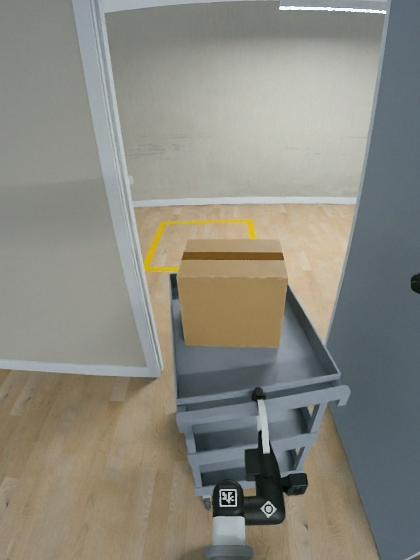

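Emit:
move --r1 '{"base":{"translate_m":0.5,"strafe_m":0.0},"contact_limits":{"translate_m":0.7}}' --blocking false --cameras '[]'

Emit:
wait --seconds 5 --cameras '["r1_head_camera"]'

Scene clock: 963.97 s.
move: r1 moving
r1.base_odometry: x=-1.387 y=-0.834 heading=+1.603
r1.turned_by_wheels: +0.000
r1.turned_by_imu: +0.000
r1.base_tilt: forward=-1.7 right=+1.3
r1.lidar_m: 0.46 1.33 1.85 2.25 2.39 3.26 - 3.46 0.78 0.62 0.55 0.56
r1.base_status: translate_m moving; strafe_m moving
r1.joint_positions: lift_m=+0.671 arm_m=+0.120 wrist_yaw_rad=+0.000 wrist_pitch_rad=-0.004 wrist_roll_rad=+1.568 gripper_m=-0.029
r1.joint_status: not commanded
r1.measured_speeds: translate_m=+0.120 strafe_m=+0.001 rotate_rad=-0.004 lift_m=+0.000 arm_m=+0.000 wrist_yaw_rad=+0.000 wrist_pitch_rad=+0.000 wrist_roll_rad=+0.000
r1.motor_effort: lift_m=+20(20) arm_m=+4(4) wheel_0=+11(11) wheel_1=+8(8) wheel_2=-11(12)
r1.servo_current: wrist_yaw_rad=46(59) wrist_pitch_rad=39(46) wrist_roll_rad=39(65) gripper_m=52(52)
r1.contact_limits: arm_m 0.1; translate_m 0.7
r1.hand_pose: x=+0.5792 y=-0.0875 z=+0.8501 quat_wxyz=(+0.708, +0.706, -0.001, +0.001) (m; r1's base frame)
r1.wrist_depth_mm: - - - 257 258 1756 1182 / - - - 250 251 1863 1281 / - - - 244 244 1863 - / - 445 445 236 237 - - / - 445 442 230 233 - - / - 449 201 181 226 - - / - 156 452 166 219 - -
r2: as last shown
r2.turned_by_imu: +0.001
r2.base_tilt: forward=-0.7 right=+0.0
r2.lidar_m: 0.32 0.63 0.67 3.72 4.54 3.13 1.84 1.60 1.60 1.48 1.26 0.33
r2.motor_effort: lift_m=+23(23) arm_m=-8(9) wheel_0=+6(6) wheel_1=+2(2) wheel_2=+7(8)
r2.servo_current: wrist_yaw_rad=39(65) wrist_pitch_rad=39(46) wrist_roll_rad=52(59) gripper_m=104(117)
r2.contact_limits: strafe_m 0.95
r2.wrist_depth_mm: - - - - - - - / - - - 1336 - - - / - - - 1336 - - - / - - - 1366 - - - / - - - 1308 - - - / - - 185 199 178 - - / - - - - - - -
pictures: none
No camera images: "cameras" was empty.

Scene clock: 966.63 s.
earlier move: r1 done
r1.base_odometry: x=-1.402 y=-0.366 heading=+1.603
r1.turned_by_wheels: +0.000
r1.turned_by_imu: +0.000
r1.base_tilt: forward=-1.6 right=+1.2
r1.lidar_m: 0.46 0.90 1.16 2.26 2.38 3.30 - 3.43 0.53 0.36 0.60 0.55
r1.base_status: done
r1.joint_positions: lift_m=+0.671 arm_m=+0.120 wrist_yaw_rad=+0.000 wrist_pitch_rad=-0.004 wrist_roll_rad=+1.568 gripper_m=-0.029
r1.joint_status: not commanded
r1.measured_speeds: all 0
r1.motor_effort: lift_m=+20(20) arm_m=+0(4) wheel_0=+2(12) wheel_1=+0(10) wheel_2=+0(14)
r1.servo_current: wrist_yaw_rad=46(72) wrist_pitch_rad=39(52) wrist_roll_rad=39(72) gripper_m=46(59)
r1.contact_limits: arm_m 0.1; translate_m 0.7
r1.hand_pose: x=+0.5793 y=-0.0875 z=+0.8501 quat_wxyz=(+0.708, +0.706, -0.001, +0.001) (m; r1's base frame)
r1.wrist_depth_mm: - - - - 294 301 309 / - - - 264 268 1863 1281 / - - - 255 257 1863 - / - - - 243 245 - - / - 445 449 177 236 - - / - 439 206 182 227 - - / - 156 436 162 213 - -
r2.base_odometry: x=-3.336 y=+0.110 heading=-2.268
r2.turned_by_wheels: +0.000
r2.turned_by_imu: +0.000
r2.base_tilt: forward=-0.7 right=+0.0
r2.lidar_m: 0.33 0.78 3.17 3.70 4.53 3.09 1.82 1.59 1.61 1.47 1.29 0.34
r2.base_status: not commanded
r2.joint_positions: lift_m=+1.050 arm_m=+0.280 wrist_yaw_rad=+0.003 wrist_pitch_rad=+0.001 wrist_roll_rad=-0.002 gripper_m=-0.029
r2.joint_status: not commanded
r2.measured_speeds: all 0
r2.motor_effort: lift_m=+23(23) arm_m=-9(9) wheel_0=+5(6) wheel_1=+2(3) wheel_2=+7(8)
r2.servo_current: wrist_yaw_rad=52(65) wrist_pitch_rad=39(52) wrist_roll_rad=52(59) gripper_m=117(117)
r2.contact_limits: strafe_m 0.95
r2.hand_pose: x=+0.7399 y=-0.0865 z=+1.2275 quat_wxyz=(+1.000, -0.001, +0.001, +0.002) (m; r2's base frame)
r2.wrist_depth_mm: - - - - - - - / - - - 1366 - - - / - - - 1366 - - - / - - - 1336 - - - / - - - 1308 1098 - - / - - 185 198 179 946 - / - - - - - - -
wait: 2.67 of 5 s (r1 has come to rest)
pictures: r1_head_camera
Images, in order (width x height): r1_head_camera 420x560.

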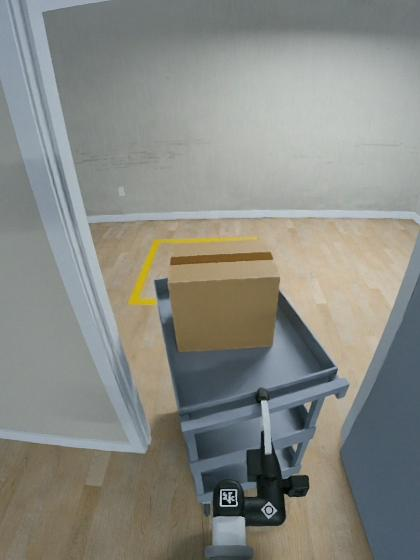

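Emit:
move --r1 '{"base":{"translate_m":0.5,"strafe_m":-0.14},"contact_limits":{"translate_m":0.7}}' --blocking false --cameras '[]'

Emit:
wait --seconds 5 --cameras '["r1_head_camera","r1_head_left_camera","r1_head_right_camera"]'

Scene clock: 978.40 s.
move: r1 moving
r1.base_odometry: x=-1.394 y=-0.334 heading=+1.604
r1.turned_by_wheels: +0.001
r1.turned_by_imu: +0.000
r1.base_tilt: forward=-1.6 right=+1.3
r1.lidar_m: 0.46 0.86 1.10 2.26 2.39 3.28 - 3.45 0.51 0.33 0.59 0.56
r1.base_status: translate_m moving; strafe_m moving
r1.joint_positions: lift_m=+0.671 arm_m=+0.120 wrist_yaw_rad=+0.000 wrist_pitch_rad=-0.004 wrist_roll_rad=+1.568 gripper_m=-0.029
r1.joint_status: not commanded
r1.measured_speeds: translate_m=+0.121 strafe_m=-0.033 rotate_rad=+0.005 lift_m=+0.000 arm_m=+0.000 wrist_yaw_rad=+0.000 wrist_pitch_rad=+0.000 wrist_roll_rad=+0.000
r1.motor_effort: lift_m=+20(20) arm_m=+4(4) wheel_0=+10(12) wheel_1=+6(6) wheel_2=-10(14)
r1.servo_current: wrist_yaw_rad=52(59) wrist_pitch_rad=39(52) wrist_roll_rad=39(52) gripper_m=46(52)
r1.contact_limits: arm_m 0.1; translate_m 0.7
r1.hand_pose: x=+0.5792 y=-0.0875 z=+0.8501 quat_wxyz=(+0.708, +0.706, -0.001, +0.001) (m; r1's base frame)
r1.wrist_depth_mm: - - - - 297 303 303 / - - - - 273 1756 1281 / - - - 255 259 1863 - / - - - 243 248 - - / - 449 445 180 236 - - / - 442 200 181 225 - - / - 156 430 161 212 - -
r2: as last shown
r2.turned_by_imu: +0.001
r2.base_tilt: forward=-0.6 right=+0.0
r2.lidar_m: 0.31 0.80 3.16 3.71 4.54 3.11 1.86 1.60 1.58 1.47 1.26 0.36
r2.motor_effort: lift_m=+23(23) arm_m=-9(9) wheel_0=+6(6) wheel_1=+2(3) wheel_2=+7(7)
r2.servo_current: wrist_yaw_rad=46(65) wrist_pitch_rad=39(46) wrist_roll_rad=39(52) gripper_m=111(111)
r2.contact_limits: strafe_m 0.95
r2.wrist_depth_mm: 347 - - - - - - / 345 - - 1366 - - - / 343 - - 1308 - - - / 345 - - 1308 - - - / 343 - - 1308 - - - / 342 - 185 199 179 946 - / 342 - - - - - -
pictures: none
No camera images: "cameras" was empty.

Scene clock: 981.07 s.
earlier move: r1 done
r1.base_odometry: x=-1.279 y=+0.139 heading=+1.605
r1.turned_by_wheels: +0.001
r1.turned_by_imu: +0.003
r1.base_tilt: forward=-1.6 right=+1.3
r1.lidar_m: 0.43 0.45 0.62 1.28 2.52 3.51 - 0.47 0.43 0.41 0.43 0.59
r1.base_status: done
r1.joint_positions: lift_m=+0.671 arm_m=+0.120 wrist_yaw_rad=+0.004 wrist_pitch_rad=-0.004 wrist_roll_rad=+1.568 gripper_m=-0.029
r1.joint_status: not commanded
r1.measured_speeds: all 0
r1.motor_effort: lift_m=+20(20) arm_m=-4(4) wheel_0=+7(16) wheel_1=+4(7) wheel_2=+6(14)
r1.servo_current: wrist_yaw_rad=52(72) wrist_pitch_rad=39(52) wrist_roll_rad=52(65) gripper_m=59(59)
r1.contact_limits: arm_m 0.1; translate_m 0.7
r1.hand_pose: x=+0.5797 y=-0.0862 z=+0.8501 quat_wxyz=(+0.708, +0.706, +0.000, +0.003) (m; r1's base frame)
r1.wrist_depth_mm: - - - 287 - 1808 1255 / - - - 312 334 343 343 / - - - - 309 1808 1229 / - - - - 271 - - / - - - 244 248 - - / - 436 433 176 229 - - / - 413 177 166 176 - -
r2.base_odometry: x=-3.336 y=+0.110 heading=-2.268
r2.turned_by_wheels: +0.000
r2.turned_by_imu: +0.000
r2.base_tilt: forward=-0.7 right=+0.1
r2.lidar_m: 0.33 2.75 3.17 3.69 4.54 3.10 1.85 1.59 1.61 1.46 1.29 0.35
r2.base_status: not commanded
r2.joint_positions: lift_m=+1.050 arm_m=+0.280 wrist_yaw_rad=+0.003 wrist_pitch_rad=+0.001 wrist_roll_rad=-0.002 gripper_m=-0.029
r2.joint_status: not commanded
r2.measured_speeds: all 0
r2.motor_effort: lift_m=+23(23) arm_m=-9(9) wheel_0=+6(7) wheel_1=+2(3) wheel_2=+7(8)
r2.servo_current: wrist_yaw_rad=59(65) wrist_pitch_rad=39(46) wrist_roll_rad=46(59) gripper_m=104(117)
r2.contact_limits: strafe_m 0.95
r2.hand_pose: x=+0.7399 y=-0.0865 z=+1.2275 quat_wxyz=(+1.000, -0.001, +0.001, +0.002) (m; r2's base frame)
r2.wrist_depth_mm: - - - - 504 - - / - - - 1281 525 - - / - - - 1336 - - - / - - - 1366 - - - / - - - 1308 - 1281 - / - - 185 198 179 1255 - / - - - - - - -
wait: 2.67 of 5 s (r1 has come to rest)
pictures: r1_head_camera, r1_head_left_camera, r1_head_right_camera
Images, in order (width x height): r1_head_camera 420x560, r1_head_left_camera 420x672, r1_head_right_camera 420x672.

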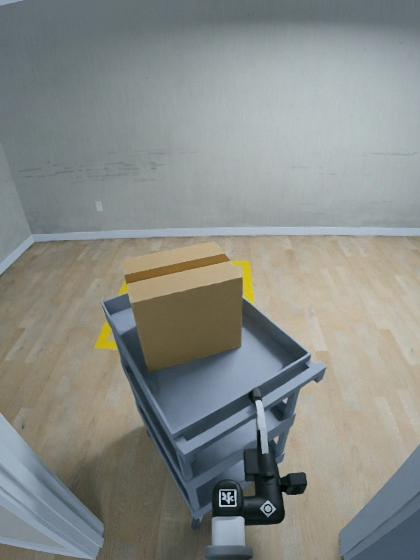

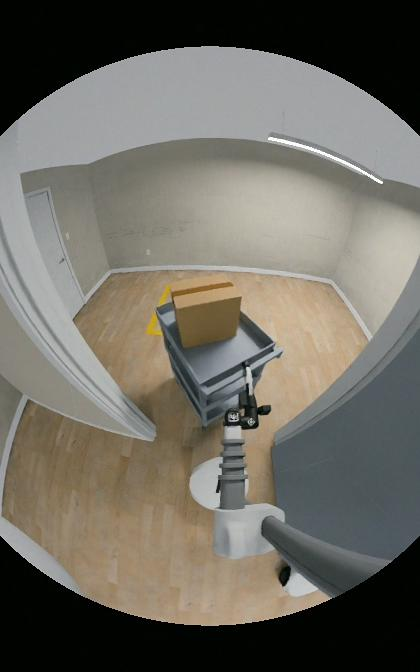

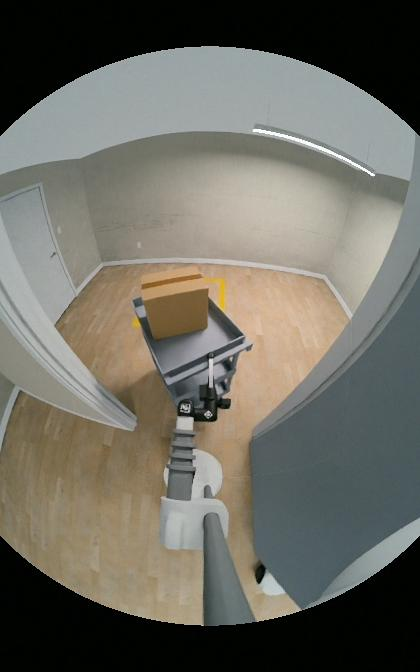

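Emit:
move --r1 '{"base":{"translate_m":0.42,"strafe_m":0.15},"contact_limits":{"translate_m":0.7}}' --blocking false --cameras '[]'

Emit:
wait --seconds 5 --cameras '["r1_head_camera","r1_head_right_camera"]'

Scene clock: 990.20 s.
move: r1 moving
r1.base_odometry: x=-1.291 y=+0.169 heading=+1.605
r1.turned_by_wheels: +0.001
r1.turned_by_imu: +0.000
r1.base_tilt: forward=-1.6 right=+1.2
r1.lidar_m: 0.39 0.51 0.58 1.15 2.50 3.48 - 0.50 0.45 0.41 0.42 0.61
r1.base_status: translate_m moving; strafe_m moving
r1.joint_positions: lift_m=+0.671 arm_m=+0.120 wrist_yaw_rad=+0.002 wrist_pitch_rad=-0.004 wrist_roll_rad=+1.568 gripper_m=-0.029
r1.joint_status: not commanded
r1.measured_speeds: translate_m=+0.122 strafe_m=+0.042 rotate_rad=+0.002 lift_m=+0.000 arm_m=+0.000 wrist_yaw_rad=-0.014 wrist_pitch_rad=+0.000 wrist_roll_rad=+0.000
r1.motor_effort: lift_m=+20(20) arm_m=+4(4) wheel_0=+8(10) wheel_1=+9(9) wheel_2=-10(10)
r1.servo_current: wrist_yaw_rad=52(59) wrist_pitch_rad=33(52) wrist_roll_rad=52(65) gripper_m=46(59)
r1.contact_limits: arm_m 0.1; translate_m 0.7
r1.hand_pose: x=+0.5794 y=-0.0868 z=+0.8501 quat_wxyz=(+0.708, +0.706, +0.000, +0.002) (m; r1's base frame)
r1.wrist_depth_mm: - - - - - 1756 1229 / - - - 322 - 1576 1182 / - - - 236 353 1708 1281 / - - - - 279 - - / - - - 246 251 - - / - 442 433 180 229 - - / - 407 179 179 172 - -
r2: as last shown
r2.turned_by_imu: +0.001
r2.base_tilt: forward=-0.6 right=+0.0
r2.lidar_m: 0.34 2.73 3.15 3.70 4.51 3.08 1.87 1.59 1.60 1.49 1.29 0.35
r2.motor_effort: lift_m=+23(23) arm_m=-9(9) wheel_0=+6(6) wheel_1=+2(3) wheel_2=+7(7)
r2.servo_current: wrist_yaw_rad=46(65) wrist_pitch_rad=39(46) wrist_roll_rad=52(52) gripper_m=111(117)
r2.contact_limits: strafe_m 0.95
r2.wrist_depth_mm: - - - - 544 - - / - - - 1308 539 - - / - - - 1336 - - - / - - - 1336 569 - - / - - - 1308 585 1308 - / - - 185 198 171 1281 1229 / - - - - - - -
pictures: none
No camera images: "cameras" was empty.

Scene clock: 992.60 s.
earlier move: r1 done
r1.base_odometry: x=-1.443 y=+0.553 heading=+1.605
r1.turned_by_wheels: +0.000
r1.turned_by_imu: -0.006
r1.base_tilt: forward=-1.6 right=+1.3
r1.lidar_m: 0.42 0.51 2.33 0.35 0.40 3.24 - 0.83 0.59 0.56 2.59 0.58
r1.base_status: done
r1.joint_positions: lift_m=+0.671 arm_m=+0.120 wrist_yaw_rad=-0.005 wrist_pitch_rad=-0.004 wrist_roll_rad=+1.568 gripper_m=-0.029
r1.joint_status: not commanded
r1.measured_speeds: all 0
r1.motor_effort: lift_m=+20(20) arm_m=+4(4) wheel_0=+2(10) wheel_1=+1(9) wheel_2=+1(23)
r1.servo_current: wrist_yaw_rad=59(98) wrist_pitch_rad=39(52) wrist_roll_rad=46(65) gripper_m=52(59)
r1.contact_limits: arm_m 0.1; translate_m 0.7
r1.hand_pose: x=+0.5789 y=-0.0887 z=+0.8501 quat_wxyz=(+0.708, +0.706, -0.003, +0.000) (m; r1's base frame)
r1.wrist_depth_mm: - - - 277 - 1808 1229 / - - - 237 332 342 340 / - - - 216 301 1983 1281 / - - - 200 263 - - / - - - 237 245 - - / - 442 190 179 228 - - / - 413 410 166 206 - -
r2.base_odometry: x=-3.336 y=+0.110 heading=-2.268
r2.turned_by_wheels: +0.000
r2.turned_by_imu: +0.000
r2.base_tilt: forward=-0.7 right=+0.0
r2.lidar_m: 0.32 2.76 3.15 3.75 4.52 3.12 1.83 1.60 1.61 1.45 1.26 0.32
r2.base_status: not commanded
r2.joint_positions: lift_m=+1.050 arm_m=+0.280 wrist_yaw_rad=+0.003 wrist_pitch_rad=+0.001 wrist_roll_rad=-0.002 gripper_m=-0.029
r2.joint_status: not commanded
r2.measured_speeds: all 0
r2.motor_effort: lift_m=+23(23) arm_m=-9(9) wheel_0=+5(6) wheel_1=+2(3) wheel_2=+7(8)
r2.servo_current: wrist_yaw_rad=59(65) wrist_pitch_rad=39(46) wrist_roll_rad=46(59) gripper_m=104(117)
r2.contact_limits: strafe_m 0.95
r2.hand_pose: x=+0.7399 y=-0.0865 z=+1.2275 quat_wxyz=(+1.000, -0.001, +0.001, +0.002) (m; r2's base frame)
r2.wrist_depth_mm: - - - - - - - / - - - 1336 - - - / - - - 1308 - - - / - - - 1366 - - - / - - - 1308 - 1618 - / - - 186 199 171 1229 1708 / - - - - - - 1537
wait: 2.40 of 5 s (r1 has come to rest)
pictures: r1_head_camera, r1_head_right_camera
Images, in order (width x height): r1_head_camera 420x560, r1_head_right_camera 420x672.

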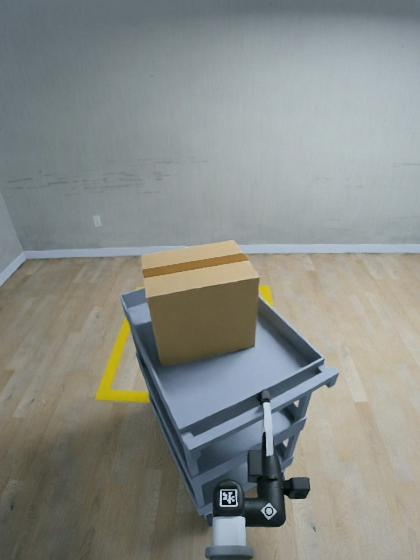

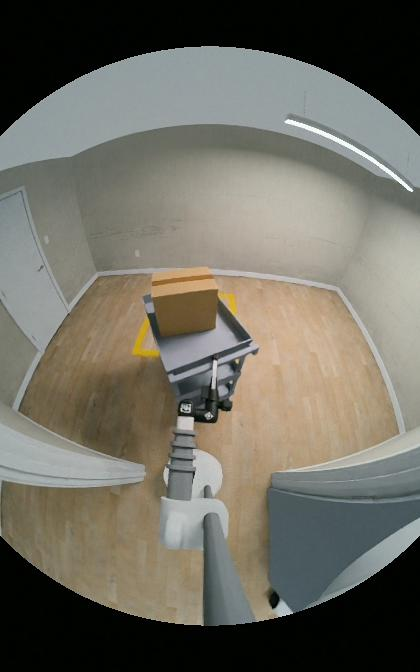

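Emit:
move --r1 '{"base":{"translate_m":0.4,"strafe_m":0.2},"contact_limits":{"translate_m":0.7}}' --blocking false --cameras '[]'

Emit:
wait --seconds 5 --cameras '["r1_head_camera","r1_head_right_camera"]'

Scene clock: 998.97 s.
move: r1 moving
r1.base_odometry: x=-1.459 y=+0.584 heading=+1.604
r1.turned_by_wheels: -0.001
r1.turned_by_imu: -0.001
r1.base_tilt: forward=-1.6 right=+1.3
r1.lidar_m: 0.42 0.54 2.32 0.35 0.37 3.28 - 0.87 0.60 0.60 2.59 0.57
r1.base_status: translate_m moving; strafe_m moving
r1.joint_positions: lift_m=+0.671 arm_m=+0.120 wrist_yaw_rad=-0.006 wrist_pitch_rad=-0.004 wrist_roll_rad=+1.568 gripper_m=-0.029
r1.joint_status: not commanded
r1.measured_speeds: translate_m=+0.122 strafe_m=+0.060 rotate_rad=-0.001 lift_m=+0.000 arm_m=+0.000 wrist_yaw_rad=+0.000 wrist_pitch_rad=+0.000 wrist_roll_rad=+0.000
r1.motor_effort: lift_m=+20(20) arm_m=+4(4) wheel_0=-1(4) wheel_1=+8(8) wheel_2=-15(17)
r1.servo_current: wrist_yaw_rad=65(65) wrist_pitch_rad=39(46) wrist_roll_rad=39(72) gripper_m=52(52)
r1.contact_limits: arm_m 0.1; translate_m 0.7
r1.hand_pose: x=+0.5787 y=-0.0893 z=+0.8501 quat_wxyz=(+0.708, +0.706, -0.004, -0.001) (m; r1's base frame)
r1.wrist_depth_mm: - - - 271 - 1708 1229 / - - - 236 336 340 338 / - - - 214 300 1921 1229 / - - - 200 259 1983 - / - - - 237 243 - - / - 439 186 181 226 - - / - 152 410 179 204 - -
r2: as last shown
r2.turned_by_imu: +0.001
r2.base_tilt: forward=-0.7 right=+0.1
r2.lidar_m: 0.34 2.75 3.17 3.68 4.55 3.13 1.84 1.59 1.59 1.47 1.28 0.35
r2.motor_effort: lift_m=+23(23) arm_m=-9(10) wheel_0=+6(6) wheel_1=+2(2) wheel_2=+7(7)
r2.servo_current: wrist_yaw_rad=52(52) wrist_pitch_rad=46(46) wrist_roll_rad=39(52) gripper_m=111(124)
r2.contact_limits: strafe_m 0.95
r2.wrist_depth_mm: - - - - - - - / - - - 1336 - - - / - - - 1336 - - - / - - - 1336 - - - / - - - 1308 - 1661 - / - - 186 199 170 1229 1983 / - - - - - - 1537
pictures: none
No camera images: "cameras" was empty.

Scene clock: 1001.33 s.
earlier move: r1 done
r1.base_odometry: x=-1.656 y=+0.946 heading=+1.605
r1.turned_by_wheels: +0.001
r1.turned_by_imu: -0.002
r1.base_tilt: forward=-1.6 right=+1.3
r1.lidar_m: 0.45 2.55 2.08 1.44 0.50 0.41 - 1.13 0.90 1.56 2.78 0.58
r1.base_status: done
r1.joint_positions: lift_m=+0.671 arm_m=+0.120 wrist_yaw_rad=-0.003 wrist_pitch_rad=-0.004 wrist_roll_rad=+1.568 gripper_m=-0.029
r1.joint_status: not commanded
r1.measured_speeds: all 0
r1.motor_effort: lift_m=+20(20) arm_m=-4(4) wheel_0=+2(7) wheel_1=+0(9) wheel_2=+0(20)
r1.servo_current: wrist_yaw_rad=46(85) wrist_pitch_rad=46(59) wrist_roll_rad=52(72) gripper_m=46(59)
r1.contact_limits: arm_m 0.1; translate_m 0.7
r1.hand_pose: x=+0.5790 y=-0.0884 z=+0.8501 quat_wxyz=(+0.708, +0.706, -0.002, +0.000) (m; r1's base frame)
r1.wrist_depth_mm: - - - 216 294 298 298 / - - - 205 276 1863 1255 / - - - 198 260 1808 - / - - - 244 249 - - / - 445 445 182 238 - - / - 439 189 174 228 - - / - 433 433 167 216 - -
r2.base_odometry: x=-3.336 y=+0.110 heading=-2.268
r2.turned_by_wheels: +0.000
r2.turned_by_imu: +0.000
r2.base_tilt: forward=-0.7 right=+0.1
r2.lidar_m: 0.34 2.72 3.15 3.72 4.54 3.10 1.84 1.56 1.59 1.46 1.26 0.34
r2.base_status: not commanded
r2.joint_positions: lift_m=+1.050 arm_m=+0.280 wrist_yaw_rad=+0.003 wrist_pitch_rad=+0.001 wrist_roll_rad=-0.002 gripper_m=-0.029
r2.joint_status: not commanded
r2.measured_speeds: all 0
r2.motor_effort: lift_m=+23(23) arm_m=-9(10) wheel_0=+6(6) wheel_1=+2(3) wheel_2=+7(7)
r2.servo_current: wrist_yaw_rad=59(65) wrist_pitch_rad=39(46) wrist_roll_rad=39(59) gripper_m=111(124)
r2.contact_limits: strafe_m 0.95
r2.hand_pose: x=+0.7399 y=-0.0865 z=+1.2275 quat_wxyz=(+1.000, -0.001, +0.001, +0.002) (m; r2's base frame)
r2.wrist_depth_mm: - - - - - - - / - - - 1336 - - - / - - - 1308 - - - / - - - 1366 - - - / - - - 1308 - 1921 - / - - 185 198 179 - - / - - - - - - -
wait: 2.37 of 5 s (r1 has come to rest)
pictures: r1_head_camera, r1_head_right_camera
Images, in order (width x height): r1_head_camera 420x560, r1_head_right_camera 420x672.

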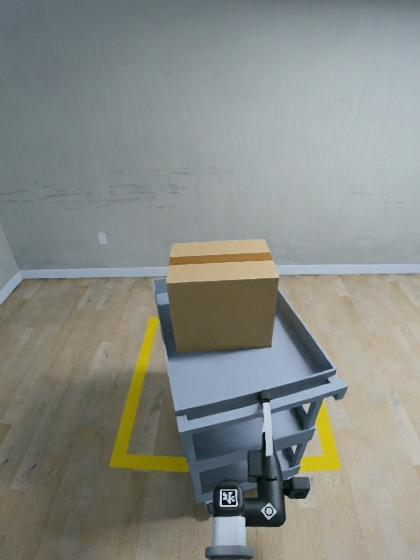

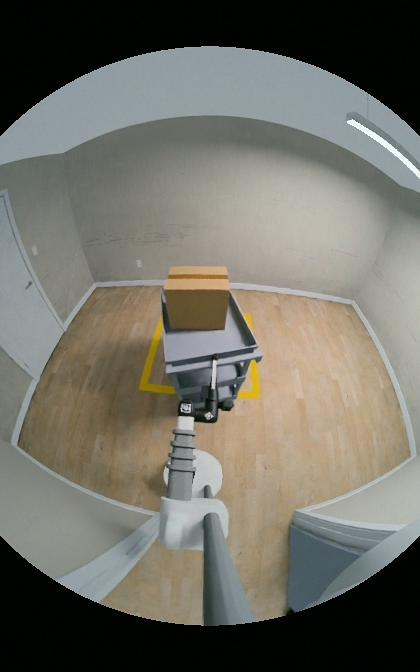

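Emit:
move --r1 '{"base":{"translate_m":0.28,"strafe_m":0.07},"contact_limits":{"translate_m":0.7}}' --blocking false --cameras '[]'

Emit:
wait --seconds 5 --cameras '["r1_head_camera","r1_head_right_camera"]'

Scene clock: 1006.60 s.
move: r1 moving
r1.base_odometry: x=-1.665 y=+0.977 heading=+1.605
r1.turned_by_wheels: +0.000
r1.turned_by_imu: +0.000
r1.base_tilt: forward=-1.6 right=+1.3
r1.lidar_m: 0.46 2.49 2.10 1.53 0.53 0.43 - 1.12 0.91 1.70 2.82 0.55
r1.base_status: translate_m moving; strafe_m moving
r1.joint_positions: lift_m=+0.671 arm_m=+0.120 wrist_yaw_rad=-0.004 wrist_pitch_rad=-0.004 wrist_roll_rad=+1.568 gripper_m=-0.029
r1.joint_status: not commanded
r1.measured_speeds: translate_m=+0.122 strafe_m=+0.031 rotate_rad=-0.001 lift_m=+0.000 arm_m=+0.000 wrist_yaw_rad=+0.000 wrist_pitch_rad=+0.000 wrist_roll_rad=+0.000
r1.motor_effort: lift_m=+20(20) arm_m=+4(4) wheel_0=+4(7) wheel_1=+9(9) wheel_2=-13(15)
r1.servo_current: wrist_yaw_rad=46(72) wrist_pitch_rad=33(46) wrist_roll_rad=46(59) gripper_m=46(52)
r1.contact_limits: arm_m 0.1; translate_m 0.7
r1.hand_pose: x=+0.5789 y=-0.0886 z=+0.8501 quat_wxyz=(+0.708, +0.706, -0.003, +0.000) (m; r1's base frame)
r1.wrist_depth_mm: - - - 213 293 296 296 / - - - 203 276 1808 1308 / - - - 255 259 1808 - / - - - 244 247 - - / - 445 445 181 236 - - / - 442 190 173 228 - - / - 436 430 166 214 - -
r2: as last shown
r2.turned_by_imu: +0.001
r2.lidar_m: 0.33 2.73 3.14 3.71 4.53 3.12 1.86 1.61 1.58 1.46 1.27 0.34
r2.motor_effort: lift_m=+23(23) arm_m=-9(9) wheel_0=+6(6) wheel_1=+2(3) wheel_2=+7(7)
r2.servo_current: wrist_yaw_rad=46(52) wrist_pitch_rad=46(46) wrist_roll_rad=59(59) gripper_m=111(117)
r2.contact_limits: strafe_m 0.95
r2.wrist_depth_mm: - - - - - - - / - - - 1366 - - - / - - - 1336 - - - / - - - 1336 - - - / - - - 1308 - - - / - - 185 200 179 - - / - - - - - - -
pictures: none
No camera images: "cameras" was empty.

Scene clock: 1008.50 s.
earlier move: r1 done
r1.base_odometry: x=-1.736 y=+1.224 heading=+1.606
r1.turned_by_wheels: +0.001
r1.turned_by_imu: +0.001
r1.base_tilt: forward=-1.6 right=+1.3
r1.lidar_m: 0.46 0.49 2.01 1.95 0.89 0.65 0.63 1.22 1.10 2.73 2.88 0.56
r1.base_status: done
r1.joint_positions: lift_m=+0.671 arm_m=+0.120 wrist_yaw_rad=-0.003 wrist_pitch_rad=-0.004 wrist_roll_rad=+1.568 gripper_m=-0.029
r1.joint_status: not commanded
r1.measured_speeds: all 0
r1.motor_effort: lift_m=+20(20) arm_m=-4(4) wheel_0=+4(8) wheel_1=+2(10) wheel_2=+1(15)
r1.servo_current: wrist_yaw_rad=52(72) wrist_pitch_rad=39(46) wrist_roll_rad=46(72) gripper_m=52(59)
r1.contact_limits: arm_m 0.1; translate_m 0.7
r1.hand_pose: x=+0.5791 y=-0.0882 z=+0.8501 quat_wxyz=(+0.708, +0.706, -0.002, +0.000) (m; r1's base frame)
r1.wrist_depth_mm: - - - 204 279 282 293 / - - - 257 260 1576 1336 / - - - 249 252 1661 - / - 445 445 239 244 - - / - 445 445 179 236 - - / - 445 212 174 229 - - / - 150 445 167 218 - -
r2.base_odometry: x=-3.336 y=+0.110 heading=-2.268
r2.turned_by_wheels: +0.000
r2.turned_by_imu: +0.000
r2.base_tilt: forward=-0.7 right=+0.0
r2.lidar_m: 0.32 2.75 3.17 3.75 4.55 3.11 1.83 1.61 1.59 1.47 1.29 0.34
r2.base_status: not commanded
r2.joint_positions: lift_m=+1.050 arm_m=+0.280 wrist_yaw_rad=+0.003 wrist_pitch_rad=+0.001 wrist_roll_rad=-0.002 gripper_m=-0.029
r2.joint_status: not commanded
r2.measured_speeds: all 0
r2.motor_effort: lift_m=+23(23) arm_m=-9(9) wheel_0=+6(6) wheel_1=+3(3) wheel_2=+7(7)
r2.servo_current: wrist_yaw_rad=59(59) wrist_pitch_rad=39(46) wrist_roll_rad=52(59) gripper_m=104(117)
r2.contact_limits: strafe_m 0.95
r2.hand_pose: x=+0.7399 y=-0.0865 z=+1.2275 quat_wxyz=(+1.000, -0.001, +0.001, +0.002) (m; r2's base frame)
r2.wrist_depth_mm: - - - - - - - / - - - 1336 - - - / - - - 1336 - - - / - - - 1366 - - - / - - - 1308 - - - / - - 185 199 179 - - / - - - - - - -
wait: 1.90 of 5 s (r1 has come to rest)
pictures: r1_head_camera, r1_head_right_camera
Images, in order (width x height): r1_head_camera 420x560, r1_head_right_camera 420x672.

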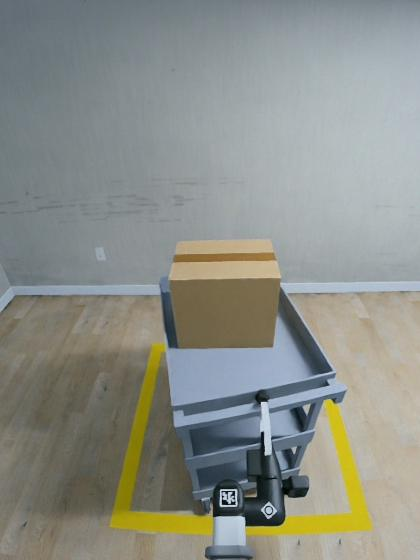

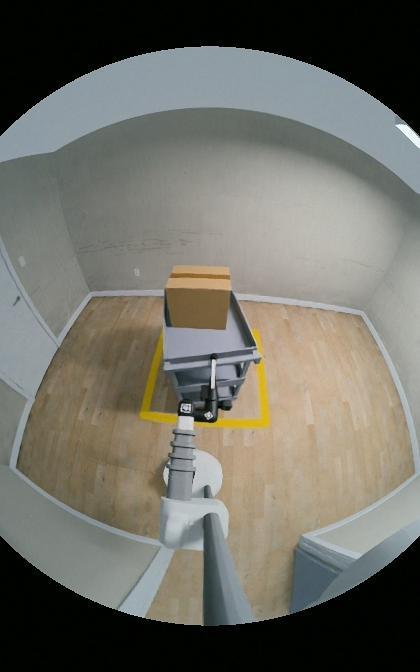

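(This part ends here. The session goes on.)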